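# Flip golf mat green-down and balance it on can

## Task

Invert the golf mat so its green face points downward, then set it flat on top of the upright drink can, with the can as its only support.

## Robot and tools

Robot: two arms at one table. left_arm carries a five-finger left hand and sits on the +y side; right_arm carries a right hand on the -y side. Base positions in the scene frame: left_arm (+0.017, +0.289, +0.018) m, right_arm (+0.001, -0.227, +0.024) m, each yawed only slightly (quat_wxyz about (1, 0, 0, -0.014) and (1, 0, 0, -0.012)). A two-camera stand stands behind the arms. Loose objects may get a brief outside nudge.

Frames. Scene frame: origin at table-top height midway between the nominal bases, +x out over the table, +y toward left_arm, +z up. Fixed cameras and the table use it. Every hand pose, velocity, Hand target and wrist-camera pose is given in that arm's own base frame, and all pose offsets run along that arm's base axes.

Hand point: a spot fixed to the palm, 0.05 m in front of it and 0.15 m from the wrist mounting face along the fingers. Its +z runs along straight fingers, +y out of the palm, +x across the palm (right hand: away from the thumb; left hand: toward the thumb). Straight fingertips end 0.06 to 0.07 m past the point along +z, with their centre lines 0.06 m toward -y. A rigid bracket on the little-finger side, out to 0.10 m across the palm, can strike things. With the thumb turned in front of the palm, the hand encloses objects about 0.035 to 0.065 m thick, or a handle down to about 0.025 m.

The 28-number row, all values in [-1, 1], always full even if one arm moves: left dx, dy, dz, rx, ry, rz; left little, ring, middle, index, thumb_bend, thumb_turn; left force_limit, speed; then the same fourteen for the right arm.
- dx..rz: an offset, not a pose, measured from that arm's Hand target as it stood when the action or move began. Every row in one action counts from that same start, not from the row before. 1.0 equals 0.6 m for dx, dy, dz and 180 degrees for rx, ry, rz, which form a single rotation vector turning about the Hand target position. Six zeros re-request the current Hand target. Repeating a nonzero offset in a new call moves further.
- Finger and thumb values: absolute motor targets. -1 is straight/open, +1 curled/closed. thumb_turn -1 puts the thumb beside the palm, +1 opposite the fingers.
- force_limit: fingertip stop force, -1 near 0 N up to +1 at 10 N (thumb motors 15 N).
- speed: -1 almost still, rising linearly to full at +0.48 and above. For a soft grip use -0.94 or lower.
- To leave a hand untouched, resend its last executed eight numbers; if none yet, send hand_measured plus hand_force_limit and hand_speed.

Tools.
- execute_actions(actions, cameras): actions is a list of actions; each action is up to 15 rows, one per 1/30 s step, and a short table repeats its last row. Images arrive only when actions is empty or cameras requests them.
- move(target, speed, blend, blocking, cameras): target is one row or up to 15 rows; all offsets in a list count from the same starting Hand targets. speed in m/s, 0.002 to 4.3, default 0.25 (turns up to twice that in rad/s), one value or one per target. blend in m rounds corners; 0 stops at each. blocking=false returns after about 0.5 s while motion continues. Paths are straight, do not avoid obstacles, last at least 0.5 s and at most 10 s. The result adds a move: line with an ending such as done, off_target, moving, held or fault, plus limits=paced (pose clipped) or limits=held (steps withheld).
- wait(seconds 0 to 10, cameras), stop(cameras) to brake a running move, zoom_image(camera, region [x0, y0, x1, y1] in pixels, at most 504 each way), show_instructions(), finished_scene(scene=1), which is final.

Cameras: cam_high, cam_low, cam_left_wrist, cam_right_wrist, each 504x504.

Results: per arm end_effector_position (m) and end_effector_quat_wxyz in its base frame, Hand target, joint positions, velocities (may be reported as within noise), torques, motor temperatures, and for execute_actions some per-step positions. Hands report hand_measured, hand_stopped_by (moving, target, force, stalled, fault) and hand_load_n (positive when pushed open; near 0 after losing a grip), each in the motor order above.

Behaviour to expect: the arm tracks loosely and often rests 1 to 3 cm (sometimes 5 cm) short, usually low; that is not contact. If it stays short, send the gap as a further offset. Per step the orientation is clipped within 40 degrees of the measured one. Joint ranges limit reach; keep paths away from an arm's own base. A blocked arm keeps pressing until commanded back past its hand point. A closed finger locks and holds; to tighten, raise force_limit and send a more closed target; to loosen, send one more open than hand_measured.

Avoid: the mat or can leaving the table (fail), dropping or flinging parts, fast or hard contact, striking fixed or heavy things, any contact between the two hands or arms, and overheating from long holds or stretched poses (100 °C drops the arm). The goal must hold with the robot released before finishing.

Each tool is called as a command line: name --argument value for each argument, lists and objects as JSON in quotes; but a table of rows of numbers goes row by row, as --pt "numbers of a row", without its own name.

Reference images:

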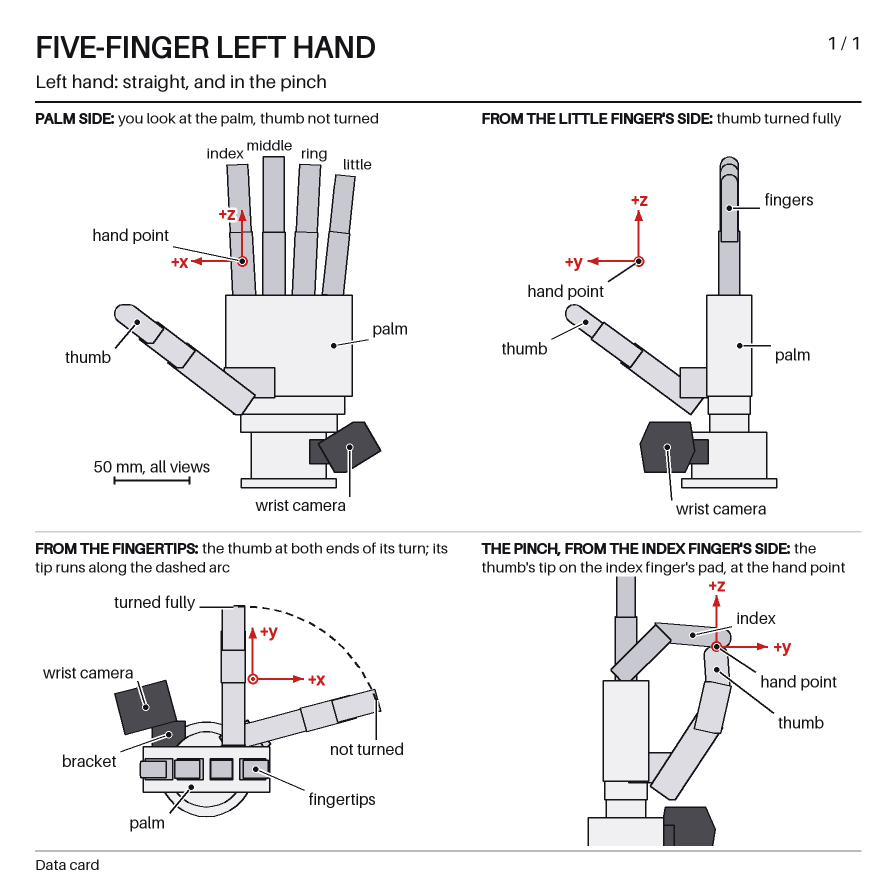

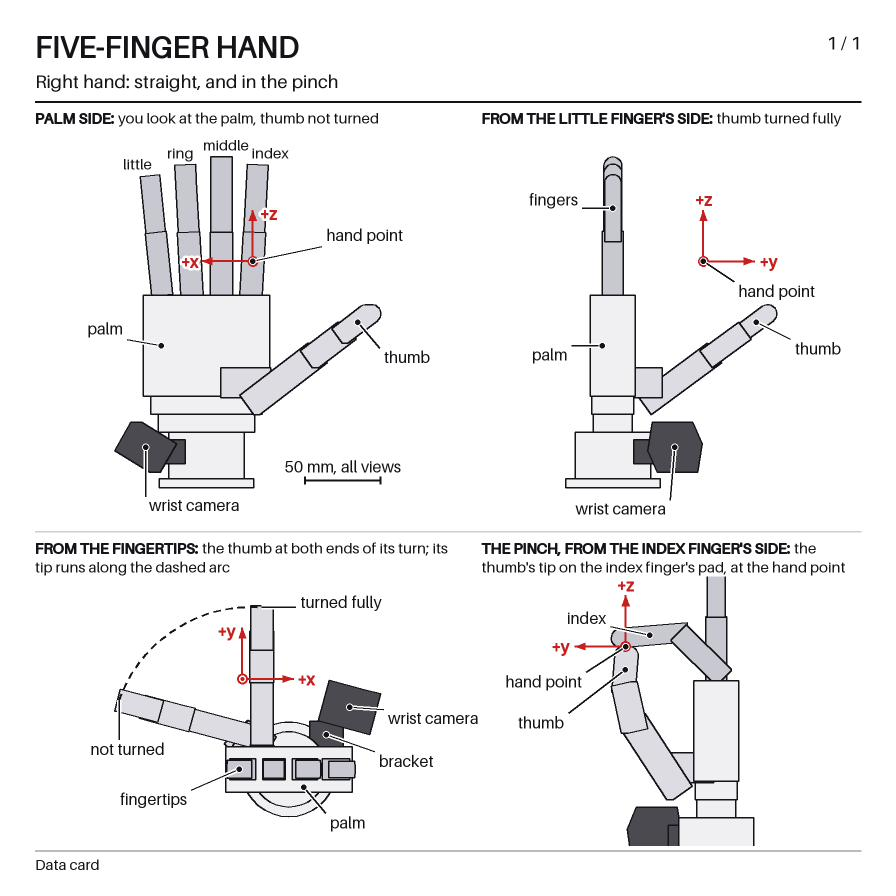

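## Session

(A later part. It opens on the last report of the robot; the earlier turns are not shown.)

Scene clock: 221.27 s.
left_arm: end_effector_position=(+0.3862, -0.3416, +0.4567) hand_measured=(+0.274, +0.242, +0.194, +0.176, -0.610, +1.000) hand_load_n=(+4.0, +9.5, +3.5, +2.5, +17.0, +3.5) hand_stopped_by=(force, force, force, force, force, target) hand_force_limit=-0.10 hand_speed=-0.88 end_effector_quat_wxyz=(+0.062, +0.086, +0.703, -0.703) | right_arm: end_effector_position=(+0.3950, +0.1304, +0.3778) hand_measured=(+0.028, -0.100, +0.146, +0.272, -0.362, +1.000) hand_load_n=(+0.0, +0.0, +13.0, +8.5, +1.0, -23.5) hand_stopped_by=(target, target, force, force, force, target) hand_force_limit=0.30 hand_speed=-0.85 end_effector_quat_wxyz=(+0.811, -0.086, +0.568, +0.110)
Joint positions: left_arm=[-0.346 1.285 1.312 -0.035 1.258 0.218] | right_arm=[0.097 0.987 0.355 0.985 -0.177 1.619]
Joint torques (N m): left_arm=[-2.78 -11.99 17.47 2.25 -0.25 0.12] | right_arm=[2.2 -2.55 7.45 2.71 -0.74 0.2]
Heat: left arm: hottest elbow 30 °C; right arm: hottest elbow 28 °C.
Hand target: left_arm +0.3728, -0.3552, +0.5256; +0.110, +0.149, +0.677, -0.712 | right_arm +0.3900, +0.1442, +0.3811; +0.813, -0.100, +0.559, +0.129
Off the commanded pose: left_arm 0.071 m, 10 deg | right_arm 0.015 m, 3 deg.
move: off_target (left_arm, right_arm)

move --pt "0 0 0 0 0 0 0.4 0.5 0.5 0.5 0.2 1 -0.1 -0.88 0 0 0 0 0 0 -0.1 -0.1 0.1 0.23 0.35 1 0.3 -0.85" --speed 0.08 --cameras '["cam_high","cam_right_wrist"]'

Scene clock: 223.50 s.
left_arm: end_effector_position=(+0.3830, -0.3476, +0.4569) hand_measured=(+0.274, +0.242, +0.194, +0.176, -0.610, +1.000) hand_load_n=(+0.0, +6.0, +3.5, +2.5, +15.5, +4.0) hand_stopped_by=(force, force, force, force, force, target) hand_force_limit=-0.10 hand_speed=-0.88 end_effector_quat_wxyz=(+0.064, +0.095, +0.702, -0.703) | right_arm: end_effector_position=(+0.3922, +0.1350, +0.3789) hand_measured=(+0.028, -0.100, +0.100, +0.230, -0.362, +1.000) hand_load_n=(+0.0, +0.0, +0.5, +0.0, -0.5, +0.0) hand_stopped_by=(target, target, target, target, force, target) hand_force_limit=0.30 hand_speed=-0.85 end_effector_quat_wxyz=(+0.811, -0.091, +0.566, +0.119)
Joint positions: left_arm=[-0.361 1.285 1.313 -0.038 1.253 0.235] | right_arm=[0.104 0.988 0.355 0.99 -0.189 1.627]
Joint torques (N m): left_arm=[-1.61 -11.87 17.59 2 -0.09 0.03] | right_arm=[1.79 -2.49 7.46 2.5 -0.25 0.11]
Heat: left arm: hottest elbow 30 °C; right arm: hottest elbow 28 °C.
Hand target: left_arm +0.3727, -0.3552, +0.5254; +0.110, +0.149, +0.677, -0.712 | right_arm +0.3900, +0.1443, +0.3811; +0.813, -0.100, +0.559, +0.129
Off the commanded pose: left_arm 0.070 m, 9 deg | right_arm 0.010 m, 2 deg.
move: off_target (left_arm)
camera_calibration:
cam_right_wrist: T_world_to_cam=[[-0.252738, 0.932927, -0.256457, 0.068581], [-0.801461, -0.0533783, 0.59566, 0.0933155], [0.542019, 0.356086, 0.761195, -0.435266], [0, 0, 0, 1]] pos_world=[0.328044, 0.0959921, 0.293326]
Images, in order (width x height): cam_high 504x504, cam_right_wrist 504x504.

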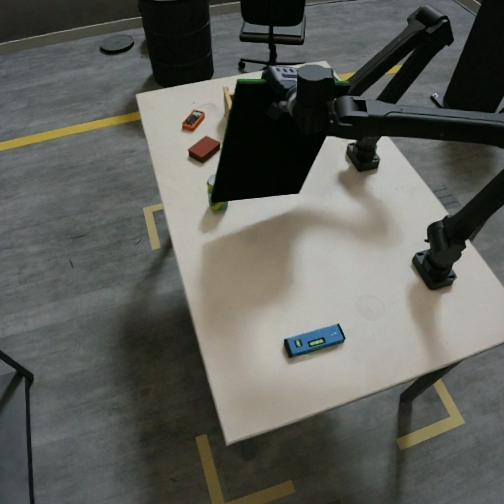

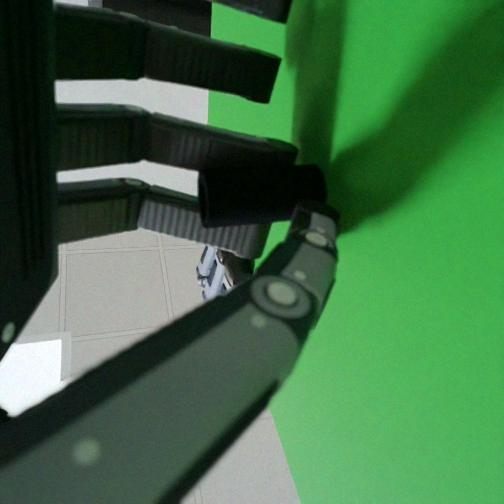

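move --pt "0 0 0 0 0 0 0.4 0.5 0.5 0.5 0.2 1 -0.1 -0.88 0 0 0 0 0 0 -1 -1 -1 -1 0.35 1 0.3 -0.5" --pt "0 0 0 0 0 0 0.4 0.5 0.5 0.5 0.2 1 -0.1 -0.88 0.0 -0.17 0 0 0 0 -1 -1 -1 -1 0.35 1 0.3 -0.5" --speed 0.08 --cameras '["cam_high","cam_low","cam_right_wrist"]'

Scene clock: 228.00 s.
left_arm: end_effector_position=(+0.3793, -0.3523, +0.4584) hand_measured=(+0.274, +0.242, +0.194, +0.176, -0.610, +1.000) hand_load_n=(+0.0, +4.5, +2.5, +2.0, +11.5, +4.0) hand_stopped_by=(force, force, force, force, force, target) hand_force_limit=-0.10 hand_speed=-0.88 end_effector_quat_wxyz=(+0.062, +0.100, +0.701, -0.703) | right_arm: end_effector_position=(+0.3879, +0.0468, +0.3709) hand_measured=(-1.000, -1.000, -1.000, -1.000, -0.362, +1.000) hand_load_n=(+0.0, +0.0, +0.0, +0.0, +0.0, -0.5) hand_stopped_by=(target, target, target, target, force, target) hand_force_limit=0.30 hand_speed=-0.50 end_effector_quat_wxyz=(+0.804, -0.099, +0.571, +0.133)
Joint positions: left_arm=[-0.373 1.285 1.318 -0.043 1.251 0.239] | right_arm=[-0.267 1.042 0.355 1.087 -0.565 1.785]
Joint torques (N m): left_arm=[-0.67 -11.87 17.46 2.02 -0.08 0.03] | right_arm=[-0.38 -2.9 8.17 2.52 0.03 0.19]
Motor temperatures (°C): left_arm=[21 22 31 22 22 21] | right_arm=[21 24 28 22 20 24]
Heat: left arm: hottest elbow 31 °C; right arm: hottest elbow 28 °C.
Hand target: left_arm +0.3727, -0.3553, +0.5254; +0.110, +0.149, +0.677, -0.712 | right_arm +0.3900, +0.0422, +0.3812; +0.813, -0.100, +0.559, +0.129
Off the commanded pose: left_arm 0.067 m, 8 deg | right_arm 0.011 m, 2 deg.
move: off_target (left_arm, right_arm)
camera_calibration:
cam_right_wrist: T_world_to_cam=[[-0.2858, 0.924588, -0.251905, 0.15927], [-0.789612, -0.0782651, 0.608595, 0.0816874], [0.542984, 0.372843, 0.752434, -0.393403], [0, 0, 0, 1]] pos_world=[0.323632, 0.00581187, 0.286416]
Images, in order (width x height): cam_high 504x504, cam_low 504x504, cam_right_wrist 504x504.

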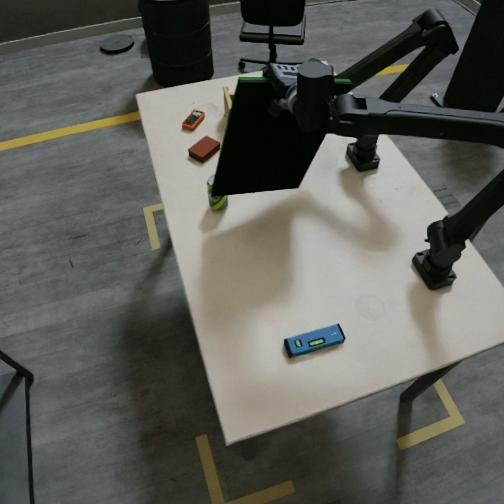

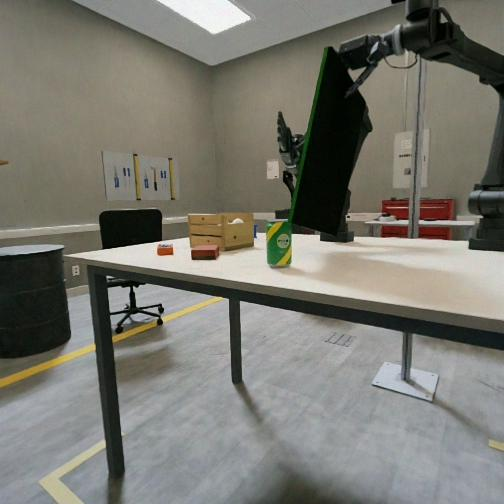

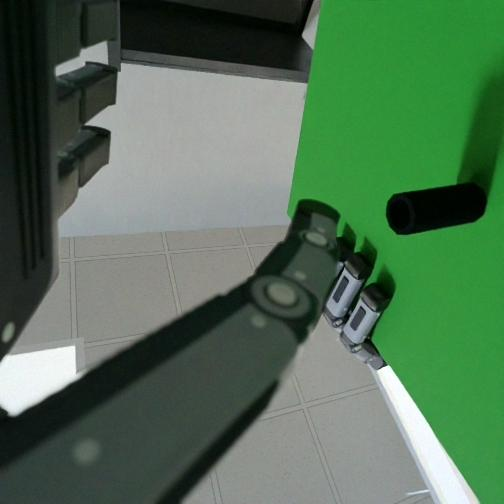

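zoom_image --camera "cam_low" --region '[280, 20, 400, 140]'

zoom_image --camera "cam_low" --region '[270, 150, 390, 270]'

zoom_image --camera "cam_high" --region '[190, 60, 370, 240]'

Scaled by 4.200 from the camera's 504x504 image, which has a finer 720x720 frame.

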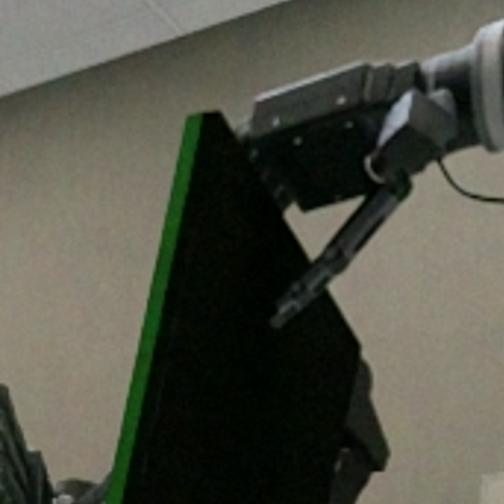

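Scaled by 4.200 from the camera's 504x504 image, which has a finer 720x720 frame.

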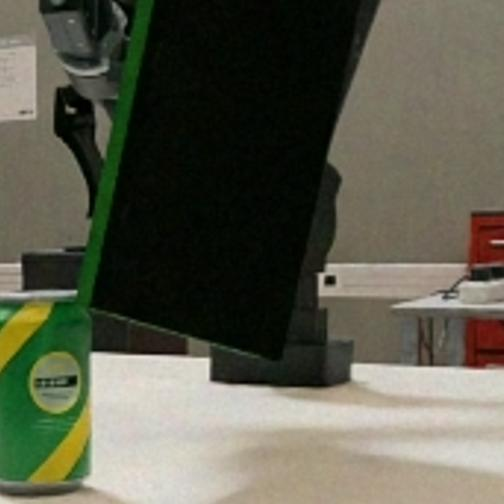

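Scaled by 2.800 from the camera's 504x504 image, which has a finer 720x720 frame.

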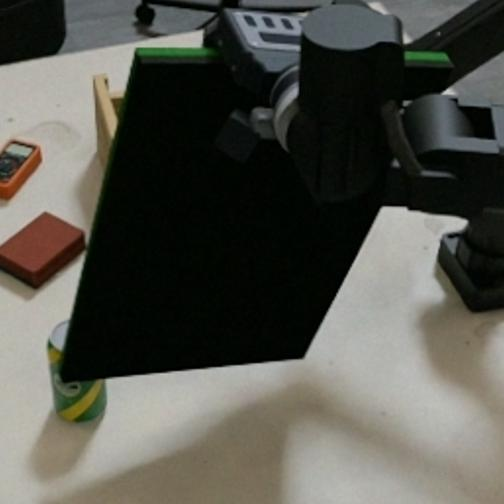

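move --pt "0 0 -0.05 0.048 0 0 0.4 0.5 0.5 0.5 0.2 1 -0.1 -0.88 0.0 -0.0 0 0 0 0 -1 -1 -1 -1 0.35 1 0.3 -0.5" --speed 0.08 --cameras '["cam_high","cam_low"]'

Scene clock: 231.23 s.
left_arm: end_effector_position=(+0.3753, -0.3507, +0.4722) hand_measured=(+0.274, +0.244, +0.194, +0.176, -0.606, +1.000) hand_load_n=(+0.0, +0.0, +0.0, +0.0, +0.0, +0.0) hand_stopped_by=(force, force, force, force, force, target) hand_force_limit=-0.10 hand_speed=-0.88 end_effector_quat_wxyz=(+0.084, +0.137, +0.737, -0.656) | right_arm: end_effector_position=(+0.3880, +0.0467, +0.3708) hand_measured=(-1.000, -1.000, -1.000, -1.000, -0.362, +1.000) hand_load_n=(+0.0, +0.0, +0.0, +0.0, +0.0, -0.5) hand_stopped_by=(target, target, target, target, force, target) hand_force_limit=0.30 hand_speed=-0.50 end_effector_quat_wxyz=(+0.804, -0.099, +0.571, +0.133)
Joint positions: left_arm=[-0.398 1.301 1.499 -0.557 1.208 0.649] | right_arm=[-0.267 1.042 0.355 1.087 -0.565 1.786]
Joint torques (N m): left_arm=[-0.73 -9.52 13.26 1.37 0.31 0.03] | right_arm=[-0.5 -2.78 8.13 2.62 0.04 0.19]
Heat: left arm: hottest elbow 31 °C; right arm: hottest elbow 28 °C.
Hand target: left_arm +0.3727, -0.3553, +0.4954; +0.098, +0.157, +0.729, -0.659 | right_arm +0.3900, +0.0421, +0.3811; +0.813, -0.100, +0.559, +0.129
Off the commanded pose: left_arm 0.024 m, 3 deg | right_arm 0.011 m, 2 deg.
move: off_target (left_arm, right_arm)
Images, in order (width x height): cam_high 504x504, cam_low 504x504.

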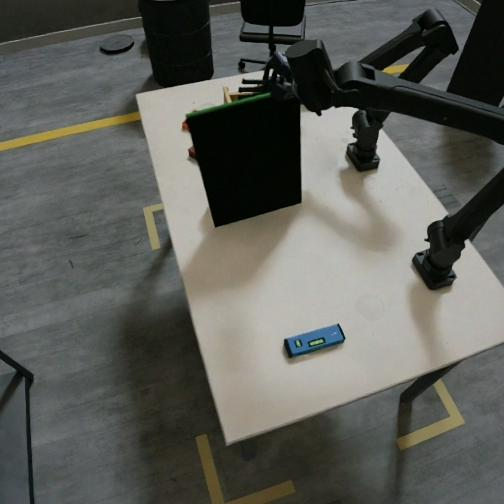

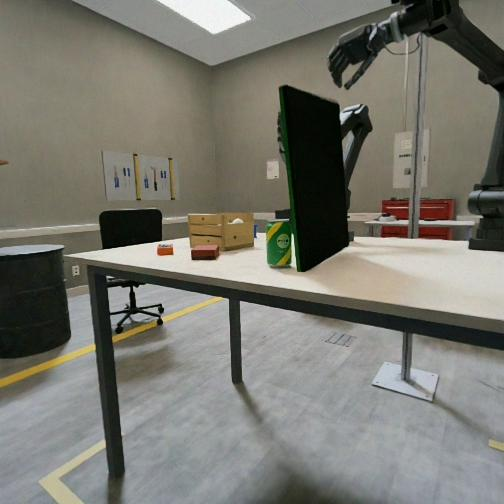

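wait --seconds 0.3 --cameras '["cam_high","cam_low","cam_right_wrist","cam_left_wrist"]'

Scene clock: 231.67 s.
left_arm: end_effector_position=(+0.3753, -0.3507, +0.4722) hand_measured=(+0.274, +0.244, +0.194, +0.176, -0.606, +1.000) hand_load_n=(+0.0, +0.0, +0.0, +0.0, +0.0, +0.0) hand_stopped_by=(force, force, force, force, force, target) hand_force_limit=-0.10 hand_speed=-0.88 end_effector_quat_wxyz=(+0.084, +0.137, +0.737, -0.656) | right_arm: end_effector_position=(+0.3891, +0.0442, +0.3698) hand_measured=(-1.000, -1.000, -1.000, -1.000, -0.362, +1.000) hand_load_n=(+0.0, +0.0, +0.0, +0.0, -0.5, -0.5) hand_stopped_by=(target, target, target, target, force, target) hand_force_limit=0.30 hand_speed=-0.50 end_effector_quat_wxyz=(+0.804, -0.096, +0.572, +0.132)
Joint positions: left_arm=[-0.398 1.301 1.499 -0.557 1.208 0.65] | right_arm=[-0.273 1.045 0.355 1.087 -0.564 1.788]
Joint torques (N m): left_arm=[-0.79 -9.58 13.3 1.36 0.31 0.04] | right_arm=[-0.03 -3.02 8.18 2.61 0.01 0.19]
Heat: left arm: hottest elbow 31 °C; right arm: hottest elbow 28 °C.
Hand target: left_arm +0.3727, -0.3553, +0.4954; +0.098, +0.157, +0.729, -0.659 | right_arm +0.3900, +0.0421, +0.3811; +0.813, -0.100, +0.559, +0.129
Off the commanded pose: left_arm 0.024 m, 3 deg | right_arm 0.012 m, 2 deg.
wait: 0.30 s; at rest by 0.23 s
camera_calibration:
cam_left_wrist: T_world_to_cam=[[-0.590706, -0.0854837, 0.802346, -0.182104], [-0.664891, 0.614941, -0.423991, 0.667284], [-0.457151, -0.783926, -0.420086, 0.206837], [0, 0, 0, 1]] pos_world=[0.430657, -0.263762, 0.515922]
cam_right_wrist: T_world_to_cam=[[-0.282089, 0.927008, -0.247146, 0.158381], [-0.787286, -0.0764544, 0.611829, 0.0809406], [0.548276, 0.367165, 0.751388, -0.393663], [0, 0, 0, 1]] pos_world=[0.324237, 0.003907, 0.285415]

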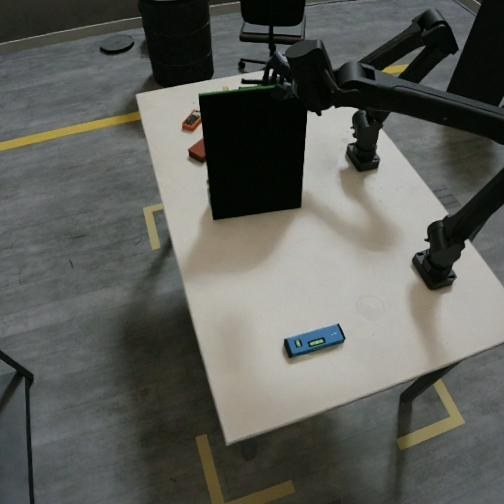

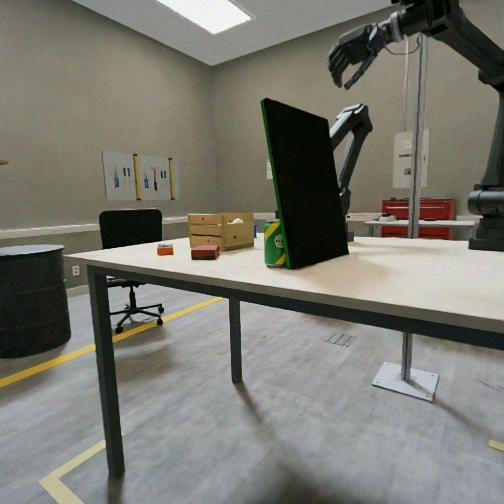

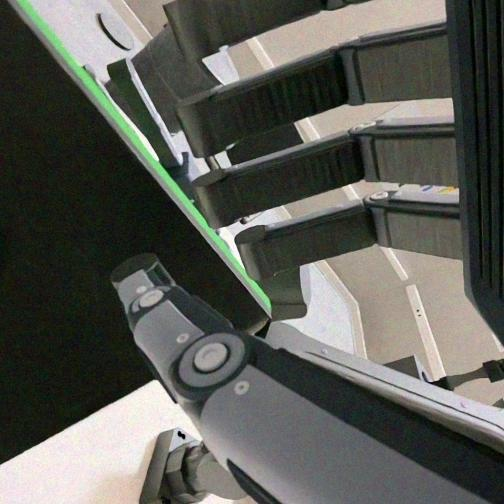

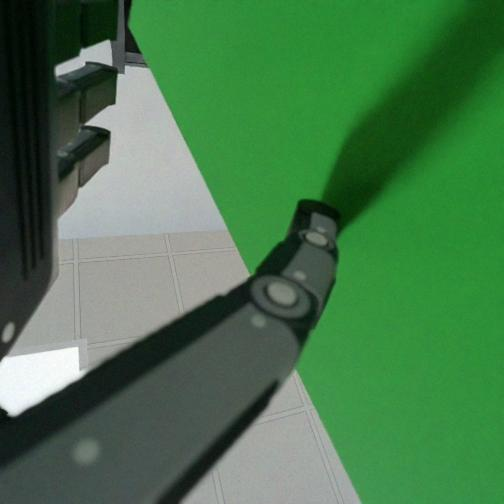

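wait --seconds 0.1 --cameras '["cam_low","cam_high"]'

Scene clock: 231.93 s.
left_arm: end_effector_position=(+0.3753, -0.3507, +0.4722) hand_measured=(+0.274, +0.244, +0.194, +0.176, -0.606, +1.000) hand_load_n=(+0.0, +0.0, +0.0, +0.0, +0.0, +0.0) hand_stopped_by=(force, force, force, force, force, target) hand_force_limit=-0.10 hand_speed=-0.88 end_effector_quat_wxyz=(+0.084, +0.137, +0.737, -0.656) | right_arm: end_effector_position=(+0.3890, +0.0443, +0.3698) hand_measured=(-1.000, -1.000, -1.000, -1.000, -0.362, +1.000) hand_load_n=(+0.0, +0.0, -0.5, +0.0, -0.5, -0.5) hand_stopped_by=(target, target, target, target, force, target) hand_force_limit=0.30 hand_speed=-0.50 end_effector_quat_wxyz=(+0.804, -0.096, +0.572, +0.132)
Joint positions: left_arm=[-0.398 1.301 1.499 -0.557 1.208 0.65] | right_arm=[-0.273 1.045 0.355 1.087 -0.565 1.788]
Joint torques (N m): left_arm=[-0.73 -9.52 13.26 1.36 0.31 0.03] | right_arm=[-0.15 -3.02 8.14 2.62 0.06 0.16]
Heat: left arm: hottest elbow 31 °C; right arm: hottest elbow 28 °C.
Hand target: left_arm +0.3727, -0.3553, +0.4954; +0.098, +0.157, +0.729, -0.659 | right_arm +0.3900, +0.0422, +0.3811; +0.813, -0.100, +0.559, +0.129
Off the commanded pose: left_arm 0.024 m, 3 deg | right_arm 0.012 m, 2 deg.
wait: 0.10 s; at rest from the start
Images, in order (width x height): cam_high 504x504, cam_low 504x504.

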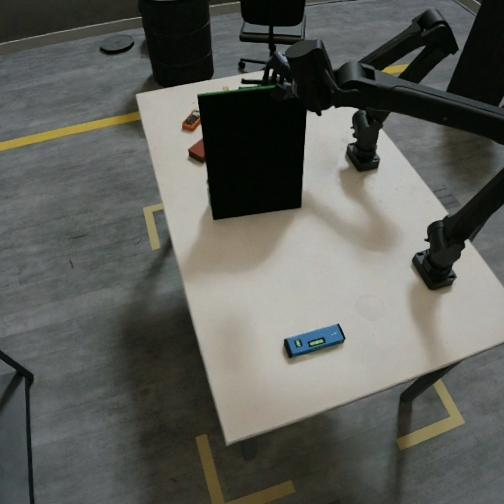

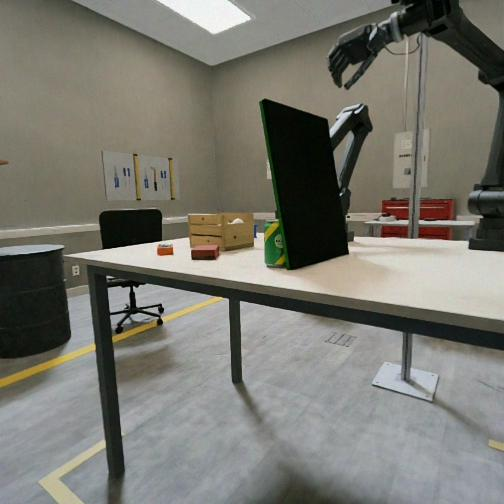

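move --pt "0.18 -0.185 0.01 0.0279 0.1111 -0.0077 -1 -1 -1 -1 -1 1 -0.1 0.2 0.0 0.0 0 0 0 0 -1 -1 -1 -1 0.35 1 0.3 -0.5" --speed 0.12 --cameras '["cam_high","cam_low","cam_left_wrist"]'

Scene clock: 239.13 s.
left_arm: end_effector_position=(+0.4793, -0.4578, +0.4952) hand_measured=(-1.000, -1.000, -1.000, -1.000, -1.000, +1.000) hand_load_n=(+0.0, +0.0, +0.0, +0.0, +0.0, +0.0) hand_stopped_by=(target, target, target, target, target, target) hand_force_limit=-0.10 hand_speed=0.20 end_effector_quat_wxyz=(-0.048, +0.041, +0.763, -0.644) | right_arm: end_effector_position=(+0.3890, +0.0443, +0.3698) hand_measured=(-1.000, -1.000, -1.000, -1.000, -0.362, +1.000) hand_load_n=(+0.0, +0.0, -0.5, +0.0, -0.5, -0.5) hand_stopped_by=(target, target, target, target, force, target) hand_force_limit=0.30 hand_speed=-0.50 end_effector_quat_wxyz=(+0.804, -0.096, +0.572, +0.132)
Joint positions: left_arm=[-0.485 1.82 2.189 -0.819 1.178 0.398] | right_arm=[-0.273 1.045 0.355 1.087 -0.565 1.788]
Joint torques (N m): left_arm=[-0.79 -14.27 12.97 1.14 0.34 0.02] | right_arm=[0.03 -3.08 8.18 2.61 0.03 0.16]
Heat: left arm: hottest elbow 32 °C; right arm: hottest elbow 28 °C.
Hand target: left_arm +0.4807, -0.4662, +0.5014; -0.045, +0.053, +0.761, -0.645 | right_arm +0.3900, +0.0422, +0.3811; +0.813, -0.100, +0.559, +0.129
Off the commanded pose: left_arm 0.011 m, 1 deg | right_arm 0.012 m, 2 deg.
move: off_target (left_arm, right_arm)
camera_calibration:
cam_left_wrist: T_world_to_cam=[[-0.307671, -0.138585, 0.941346, -0.377111], [-0.744422, 0.651229, -0.147434, 0.729833], [-0.5926, -0.74612, -0.30353, 0.204513], [0, 0, 0, 1]] pos_world=[0.548472, -0.374959, 0.52467]
Images, in order (width x height): cam_high 504x504, cam_low 504x504, cam_left_wrist 504x504.

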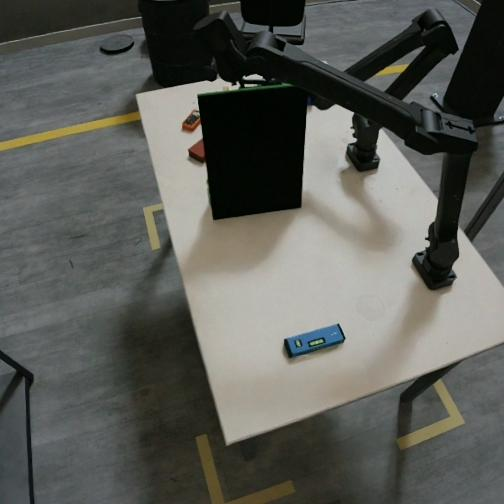

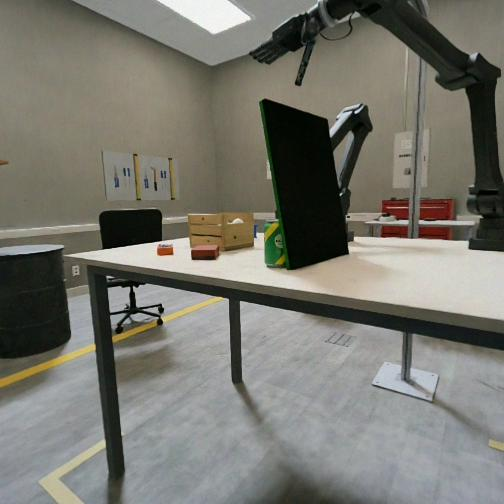

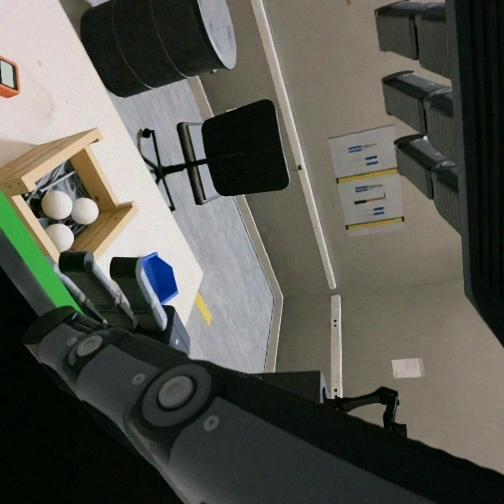

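zoom_image --camera "cam_left_wrist" --region '[0, 150, 200, 350]'

Scaled by 2.520 from the camera's 504x504 image, which has a finer 720x720 frame.

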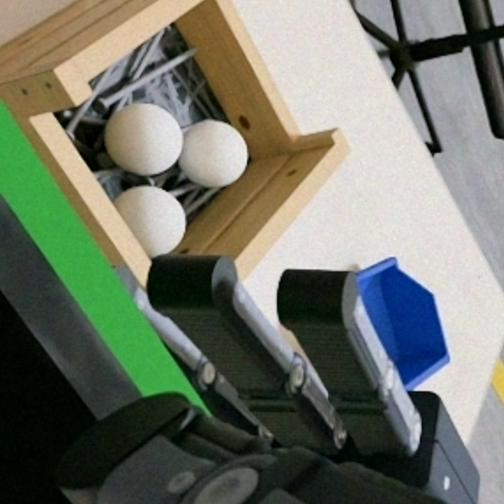

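move --pt "0.04 0.035 -0.16 0 0 0 -1 -1 -1 -1 -1 1 -0.1 0.2 0.0 0.0 0 0 0 0 -1 -1 -1 -1 0.35 1 0.3 -0.5" --speed 0.08 --cameras '["cam_high","cam_low","cam_left_wrist"]'

zoom_image --camera "cam_low" --region '[240, 50, 380, 190]'

Scene clock: 242.07 s.
left_arm: end_effector_position=(+0.5008, -0.4501, +0.3989) hand_measured=(-1.000, -1.000, -1.000, -1.000, -1.000, +1.000) hand_load_n=(+0.0, +0.0, +0.0, +0.0, +0.0, +0.0) hand_stopped_by=(target, target, target, target, target, target) hand_force_limit=-0.10 hand_speed=0.20 end_effector_quat_wxyz=(-0.057, +0.046, +0.764, -0.641) | right_arm: end_effector_position=(+0.3890, +0.0443, +0.3698) hand_measured=(-1.000, -1.000, -1.000, -1.000, -0.362, +1.000) hand_load_n=(+0.0, +0.0, +0.0, +0.0, -0.5, +0.0) hand_stopped_by=(target, target, target, target, force, target) hand_force_limit=0.30 hand_speed=-0.50 end_effector_quat_wxyz=(+0.804, -0.096, +0.572, +0.132)
Joint positions: left_arm=[-0.457 1.82 1.943 -0.647 1.219 0.469] | right_arm=[-0.273 1.045 0.355 1.087 -0.565 1.788]
Joint torques (N m): left_arm=[1.14 -16.91 9.37 2.22 0.49 0] | right_arm=[-0.03 -3.02 8.18 2.58 0.03 0.17]
Heat: left arm: hottest elbow 32 °C; right arm: hottest elbow 28 °C.
Hand target: left_arm +0.5047, -0.4452, +0.4055; -0.045, +0.053, +0.761, -0.645 | right_arm +0.3900, +0.0422, +0.3811; +0.813, -0.100, +0.559, +0.129
Off the commanded pose: left_arm 0.009 m, 2 deg | right_arm 0.012 m, 2 deg.
move: off_target (right_arm)
camera_calibration:
cam_left_wrist: T_world_to_cam=[[-0.305189, -0.138772, 0.942126, -0.280441], [-0.731652, 0.667419, -0.1387, 0.72407], [-0.609545, -0.731638, -0.305222, 0.209439], [0, 0, 0, 1]] pos_world=[0.571842, -0.368942, 0.428565]
Images, in order (width x height): cam_high 504x504, cam_low 504x504, cam_left_wrist 504x504.

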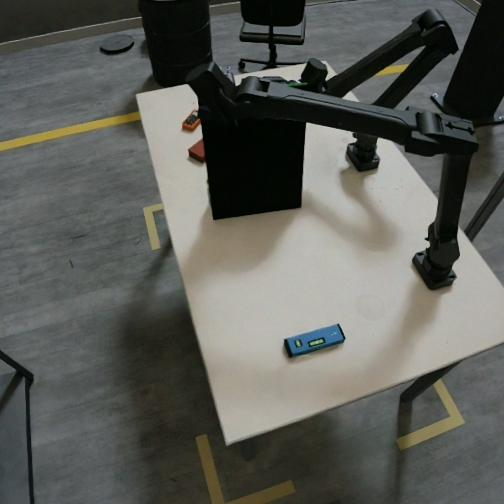

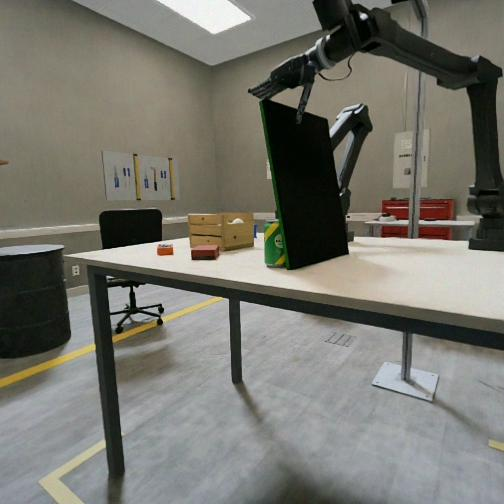

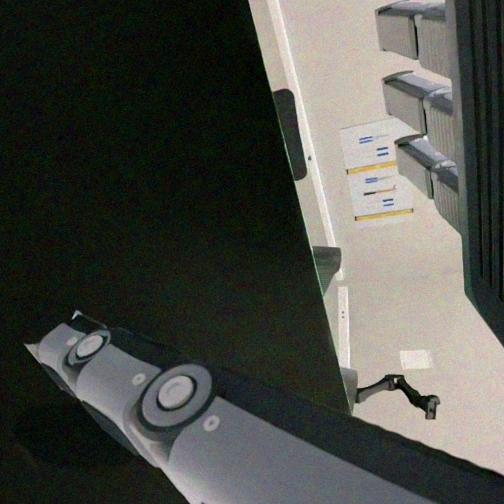

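Scaled by 3.600 from the camera's 504x504 image, which has a finer 720x720 frame.

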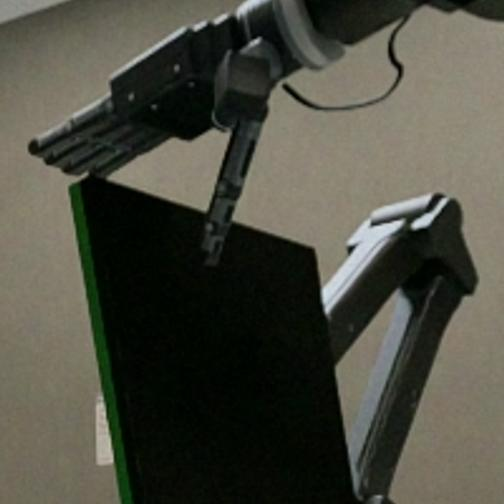

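move --pt "0.0 -0.008 -0.045 0 0 0 -1 -1 -1 -1 -1 1 -0.7 0.2 0.0 0.0 0 0 0 0 -1 -1 -1 -1 0.35 1 0.3 -0.5" --speed 0.08 --cameras '["cam_low","cam_left_wrist"]'

Scene clock: 243.60 s.
left_arm: end_effector_position=(+0.5039, -0.4517, +0.3705) hand_measured=(-1.000, -1.000, -1.000, -1.000, -1.000, +1.000) hand_load_n=(+0.0, +0.0, +0.0, +0.0, +0.0, +0.0) hand_stopped_by=(target, target, target, target, target, target) hand_force_limit=-0.70 hand_speed=0.20 end_effector_quat_wxyz=(-0.054, +0.049, +0.763, -0.642) | right_arm: end_effector_position=(+0.3890, +0.0443, +0.3698) hand_measured=(-1.000, -1.000, -1.000, -1.000, -0.362, +1.000) hand_load_n=(+0.0, +0.0, +0.0, +0.0, -0.5, -0.5) hand_stopped_by=(target, target, target, target, force, target) hand_force_limit=0.30 hand_speed=-0.50 end_effector_quat_wxyz=(+0.804, -0.096, +0.572, +0.132)
Joint positions: left_arm=[-0.457 1.82 1.867 -0.564 1.219 0.469] | right_arm=[-0.273 1.045 0.355 1.087 -0.565 1.788]
Joint torques (N m): left_arm=[0.44 -17.08 9.44 2.19 0.27 -0.09] | right_arm=[-0.09 -3.19 8.18 2.61 0.03 0.17]
Heat: left arm: hottest elbow 32 °C; right arm: hottest elbow 28 °C.
Hand target: left_arm +0.5048, -0.4500, +0.3785; -0.045, +0.053, +0.761, -0.645 | right_arm +0.3900, +0.0422, +0.3811; +0.813, -0.100, +0.559, +0.129
Off the commanded pose: left_arm 0.008 m, 1 deg | right_arm 0.012 m, 2 deg.
move: off_target (right_arm)
camera_calibration:
cam_left_wrist: T_world_to_cam=[[-0.31129, -0.135762, 0.940568, -0.247935], [-0.730733, 0.666962, -0.145574, 0.725279], [-0.607559, -0.732619, -0.306824, 0.200715], [0, 0, 0, 1]] pos_world=[0.574752, -0.370346, 0.400366]
Images, in order (width x height): cam_low 504x504, cam_left_wrist 504x504.

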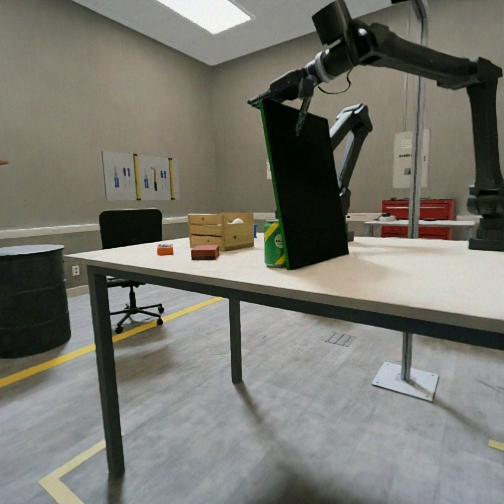

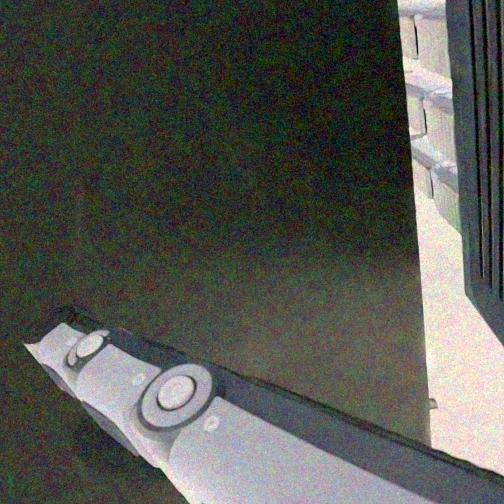

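move --pt "0.0 0.0 0.0 0 0 0 0.1 0.1 0.1 0.1 -1 1 -0.8 -0.7 0.0 0.0 0 0 0 0 -1 -1 -1 -1 0.35 1 0.3 -0.5" --speed 0.08 --cameras '["cam_low","cam_left_wrist"]'

zoom_image --camera "cam_low" --region '[240, 50, 380, 190]'

Scene clock: 245.43 s.
left_arm: end_effector_position=(+0.5037, -0.4516, +0.3745) hand_measured=(+0.100, +0.100, +0.100, +0.100, -1.000, +1.000) hand_load_n=(-0.5, +0.0, +0.0, +0.0, +0.0, +0.0) hand_stopped_by=(target, target, target, target, target, target) hand_force_limit=-0.80 hand_speed=-0.70 end_effector_quat_wxyz=(-0.050, +0.052, +0.762, -0.644) | right_arm: end_effector_position=(+0.3890, +0.0443, +0.3698) hand_measured=(-1.000, -1.000, -1.000, -1.000, -0.362, +1.000) hand_load_n=(+0.0, +0.0, +0.0, -0.5, +0.0, -0.5) hand_stopped_by=(target, target, target, target, force, target) hand_force_limit=0.30 hand_speed=-0.50 end_effector_quat_wxyz=(+0.804, -0.096, +0.572, +0.132)
Joint positions: left_arm=[-0.457 1.814 1.867 -0.555 1.219 0.468] | right_arm=[-0.273 1.045 0.355 1.087 -0.565 1.788]
Joint torques (N m): left_arm=[0.5 -16.67 9.39 1.85 0.24 -0.09] | right_arm=[-0.09 -3.08 8.16 2.59 0.03 0.16]
Heat: left arm: hottest elbow 32 °C; right arm: hottest elbow 28 °C.
Hand target: left_arm +0.5047, -0.4500, +0.3783; -0.045, +0.053, +0.761, -0.645 | right_arm +0.3900, +0.0422, +0.3811; +0.813, -0.100, +0.559, +0.129
Off the commanded pose: left_arm 0.004 m, 1 deg | right_arm 0.012 m, 2 deg.
move: off_target (right_arm)
camera_calibration:
cam_left_wrist: T_world_to_cam=[[-0.322128, -0.130149, 0.937707, -0.242667], [-0.729087, 0.665926, -0.158034, 0.728999], [-0.603876, -0.734577, -0.309404, 0.200098], [0, 0, 0, 1]] pos_world=[0.574168, -0.370055, 0.404668]
Images, in order (width x height): cam_low 504x504, cam_left_wrist 504x504.

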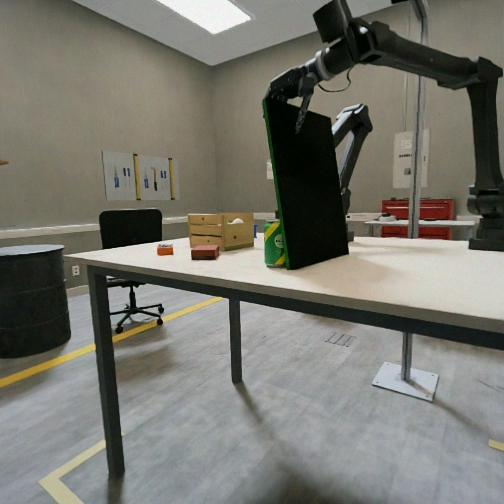

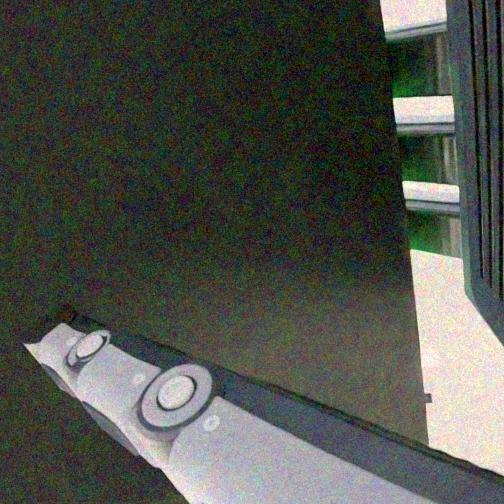

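Scaled by 3.600 from the camera's 504x504 image, which has a finer 720x720 frame.

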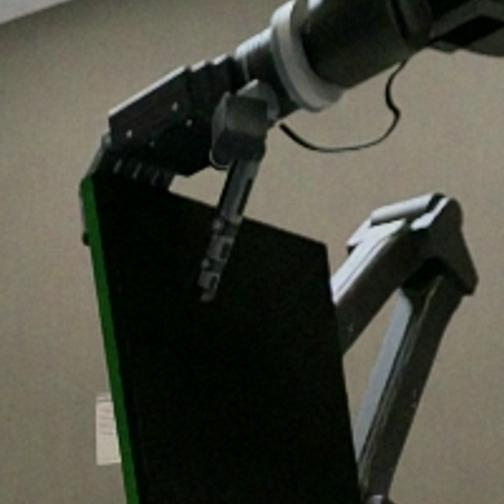

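execute_actions --actions '[]'

Scene clock: 246.33 s.
left_arm: end_effector_position=(+0.5037, -0.4516, +0.3745) hand_measured=(+0.100, +0.100, +0.100, +0.100, -1.000, +1.000) hand_load_n=(+0.0, +0.0, +0.0, +0.0, +0.0, +0.0) hand_stopped_by=(target, target, target, target, target, target) hand_force_limit=-0.80 hand_speed=-0.70 end_effector_quat_wxyz=(-0.050, +0.052, +0.762, -0.644) | right_arm: end_effector_position=(+0.3890, +0.0443, +0.3698) hand_measured=(-1.000, -1.000, -1.000, -1.000, -0.362, +1.000) hand_load_n=(+0.0, +0.0, +0.0, +0.0, +0.0, -0.5) hand_stopped_by=(target, target, target, target, force, target) hand_force_limit=0.30 hand_speed=-0.50 end_effector_quat_wxyz=(+0.804, -0.096, +0.572, +0.132)
Joint positions: left_arm=[-0.457 1.814 1.867 -0.555 1.219 0.468] | right_arm=[-0.273 1.045 0.355 1.087 -0.565 1.788]
Joint velocities: within noise
Joint torques (N m): left_arm=[0.44 -16.67 9.39 1.85 0.25 -0.09] | right_arm=[0.03 -3.14 8.14 2.62 0.03 0.17]
Motor temperatures (°C): left_arm=[21 23 31 22 23 21] | right_arm=[21 23 28 22 20 24]
Heat: left arm: hottest elbow 31 °C; right arm: hottest elbow 28 °C.
Hand target: left_arm +0.5047, -0.4500, +0.3783; -0.045, +0.053, +0.761, -0.645 | right_arm +0.3900, +0.0422, +0.3811; +0.813, -0.100, +0.559, +0.129
Off the commanded pose: left_arm 0.004 m, 1 deg | right_arm 0.012 m, 2 deg.
camera_calibration:
cam_left_wrist: T_world_to_cam=[[-0.322128, -0.130149, 0.937707, -0.242667], [-0.729087, 0.665926, -0.158034, 0.728999], [-0.603876, -0.734577, -0.309404, 0.200098], [0, 0, 0, 1]] pos_world=[0.574168, -0.370055, 0.404668]
cam_right_wrist: T_world_to_cam=[[-0.282802, 0.926754, -0.247284, 0.158556], [-0.787369, -0.0770636, 0.611646, 0.0808896], [0.547789, 0.367678, 0.751492, -0.393594], [0, 0, 0, 1]] pos_world=[0.324136, 0.00400756, 0.285515]

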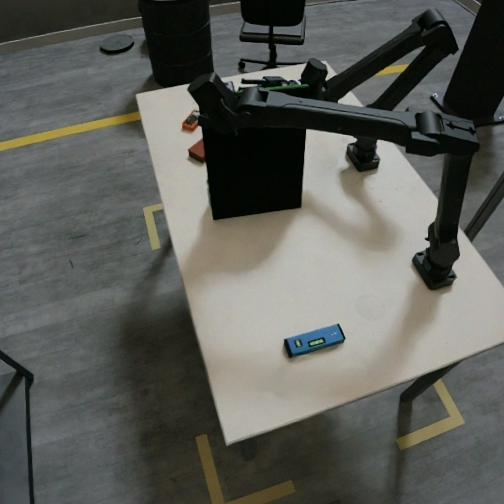

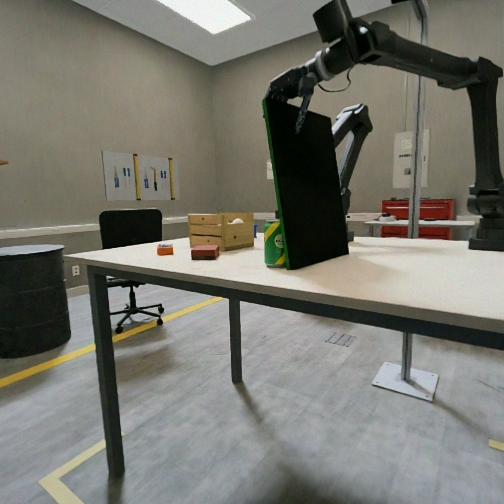

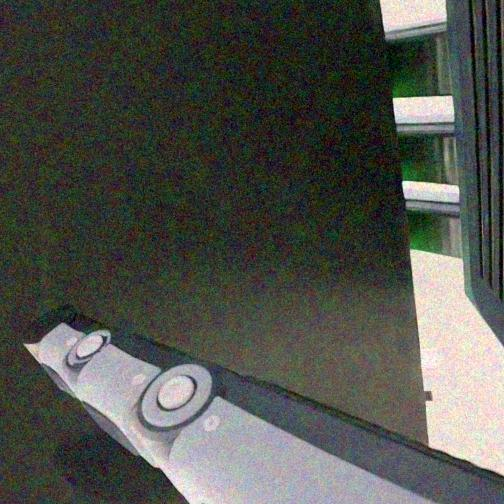

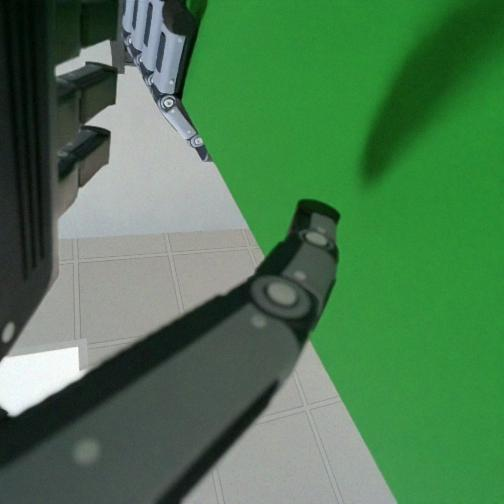

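zoom_image --camera "cam_low" --region '[220, 200, 370, 290]'

zoom_image --camera "cam_high" --region '[160, 60, 360, 230]'

Scaled by 3.360 from the camera's 504x504 image, which has a finer 720x720 frame.

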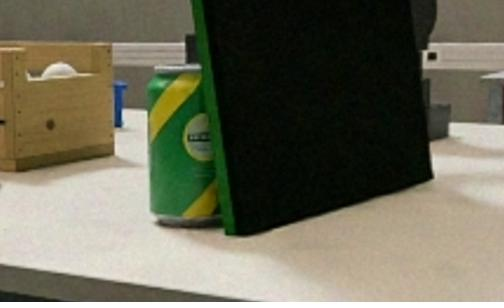

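Scaled by 2.520 from the camera's 504x504 image, which has a finer 720x720 frame.

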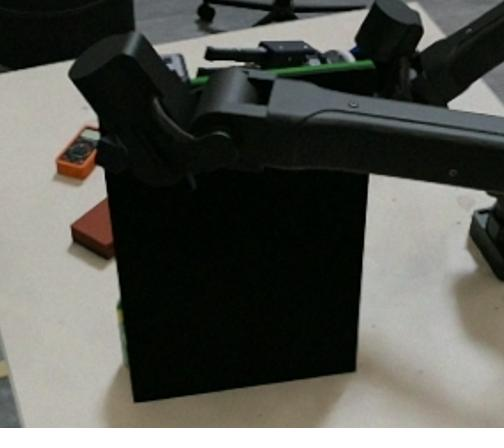

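zoom_image --camera "cam_low" --region '[250, 210, 320, 280]'

zoom_image --camera "cam_low" --region '[250, 60, 360, 150]'

Scaled by 7.200 from the camera's 504x504 image, which has a finer 720x720 frame.

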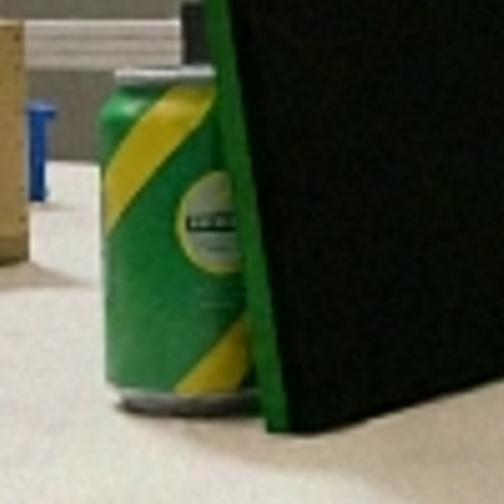

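Scaled by 4.582 from the camera's 504x504 image, which has a finer 720x720 frame.

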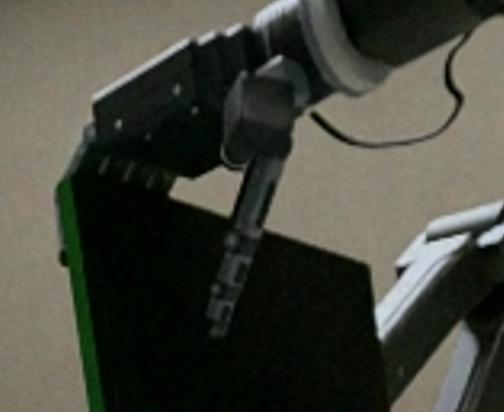

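execute_actions --actions '[[[0,0,0,0,0,0,0.45,0.45,0.45,0.45,-1,1,-0.85,-0.9,0,0,0,0,0,0,-1,-1,-1,-1,0.35,1,0.3,-0.5]],[[0,0,0,0,0,0,0.45,0.45,0.45,0.45,-1,1,-0.85,-0.9,0,0,0,0,0,0,-1,-1,-1,-1,0.35,1,0.3,-0.5]],[[0,0,0,0,0,0,0.45,0.45,0.45,0.45,-1,1,-0.85,-0.9,0,0,0,0,0,0,-1,-1,-1,-1,0.35,1,0.3,-0.5]],[[0,0,0,0,0,0,0.45,0.45,0.45,0.45,-1,1,-0.85,-0.9,0,0,0,0,0,0,-1,-1,-1,-1,0.35,1,0.3,-0.5]]]' --cameras '[]'

Scene clock: 255.77 s.
left_arm: end_effector_position=(+0.5037, -0.4516, +0.3745) hand_measured=(+0.450, +0.396, +0.360, +0.368, -1.000, +1.000) hand_load_n=(+0.0, +1.0, +1.0, +1.0, +0.5, +0.0) hand_stopped_by=(target, force, force, force, target, target) hand_force_limit=-0.85 hand_speed=-0.90 end_effector_quat_wxyz=(-0.050, +0.052, +0.762, -0.644) | right_arm: end_effector_position=(+0.3890, +0.0443, +0.3698) hand_measured=(-1.000, -1.000, -1.000, -1.000, -0.362, +1.000) hand_load_n=(+0.0, +0.0, +0.0, +0.0, +0.5, +0.0) hand_stopped_by=(target, target, target, target, force, target) hand_force_limit=0.30 hand_speed=-0.50 end_effector_quat_wxyz=(+0.804, -0.096, +0.572, +0.132)
Joint positions: left_arm=[-0.457 1.814 1.867 -0.555 1.218 0.467] | right_arm=[-0.273 1.045 0.355 1.087 -0.565 1.788]
Joint torques (N m): left_arm=[0.5 -16.67 9.4 1.85 0.25 -0.1] | right_arm=[-0.03 -3.19 8.14 2.56 0.04 0.17]
Heat: left arm: hottest elbow 31 °C; right arm: hottest elbow 28 °C.
Hand target: left_arm +0.5048, -0.4500, +0.3783; -0.045, +0.053, +0.761, -0.645 | right_arm +0.3900, +0.0422, +0.3811; +0.813, -0.100, +0.559, +0.129
Off the commanded pose: left_arm 0.004 m, 1 deg | right_arm 0.012 m, 2 deg.
Step readings (end_effector_position of left_arm | right_arm):
0: (+0.5037, -0.4516, +0.3745) | (+0.3890, +0.0443, +0.3698)
1: (+0.5037, -0.4516, +0.3745) | (+0.3890, +0.0443, +0.3698)
2: (+0.5037, -0.4516, +0.3745) | (+0.3890, +0.0443, +0.3698)
4: (+0.5037, -0.4516, +0.3745) | (+0.3890, +0.0443, +0.3698)
8: (+0.5037, -0.4516, +0.3745) | (+0.3890, +0.0443, +0.3698)
15: (+0.5037, -0.4516, +0.3745) | (+0.3890, +0.0443, +0.3698)
16: (+0.5037, -0.4516, +0.3745) | (+0.3890, +0.0443, +0.3698)
17: (+0.5037, -0.4516, +0.3745) | (+0.3890, +0.0443, +0.3698)
19: (+0.5037, -0.4516, +0.3745) | (+0.3890, +0.0443, +0.3698)
23: (+0.5037, -0.4516, +0.3745) | (+0.3890, +0.0443, +0.3698)
30: (+0.5037, -0.4516, +0.3745) | (+0.3890, +0.0443, +0.3698)
31: (+0.5037, -0.4516, +0.3745) | (+0.3890, +0.0443, +0.3698)
32: (+0.5037, -0.4516, +0.3745) | (+0.3890, +0.0443, +0.3698)
34: (+0.5037, -0.4516, +0.3745) | (+0.3890, +0.0443, +0.3698)
38: (+0.5037, -0.4516, +0.3745) | (+0.3890, +0.0443, +0.3698)
45: (+0.5037, -0.4516, +0.3745) | (+0.3890, +0.0443, +0.3698)
46: (+0.5037, -0.4516, +0.3745) | (+0.3890, +0.0443, +0.3698)
47: (+0.5037, -0.4516, +0.3745) | (+0.3890, +0.0443, +0.3698)
49: (+0.5037, -0.4516, +0.3745) | (+0.3890, +0.0443, +0.3698)
53: (+0.5037, -0.4516, +0.3745) | (+0.3890, +0.0443, +0.3698)
60: (+0.5037, -0.4516, +0.3745) | (+0.3890, +0.0443, +0.3698)
No camera images: "cameras" was empty.


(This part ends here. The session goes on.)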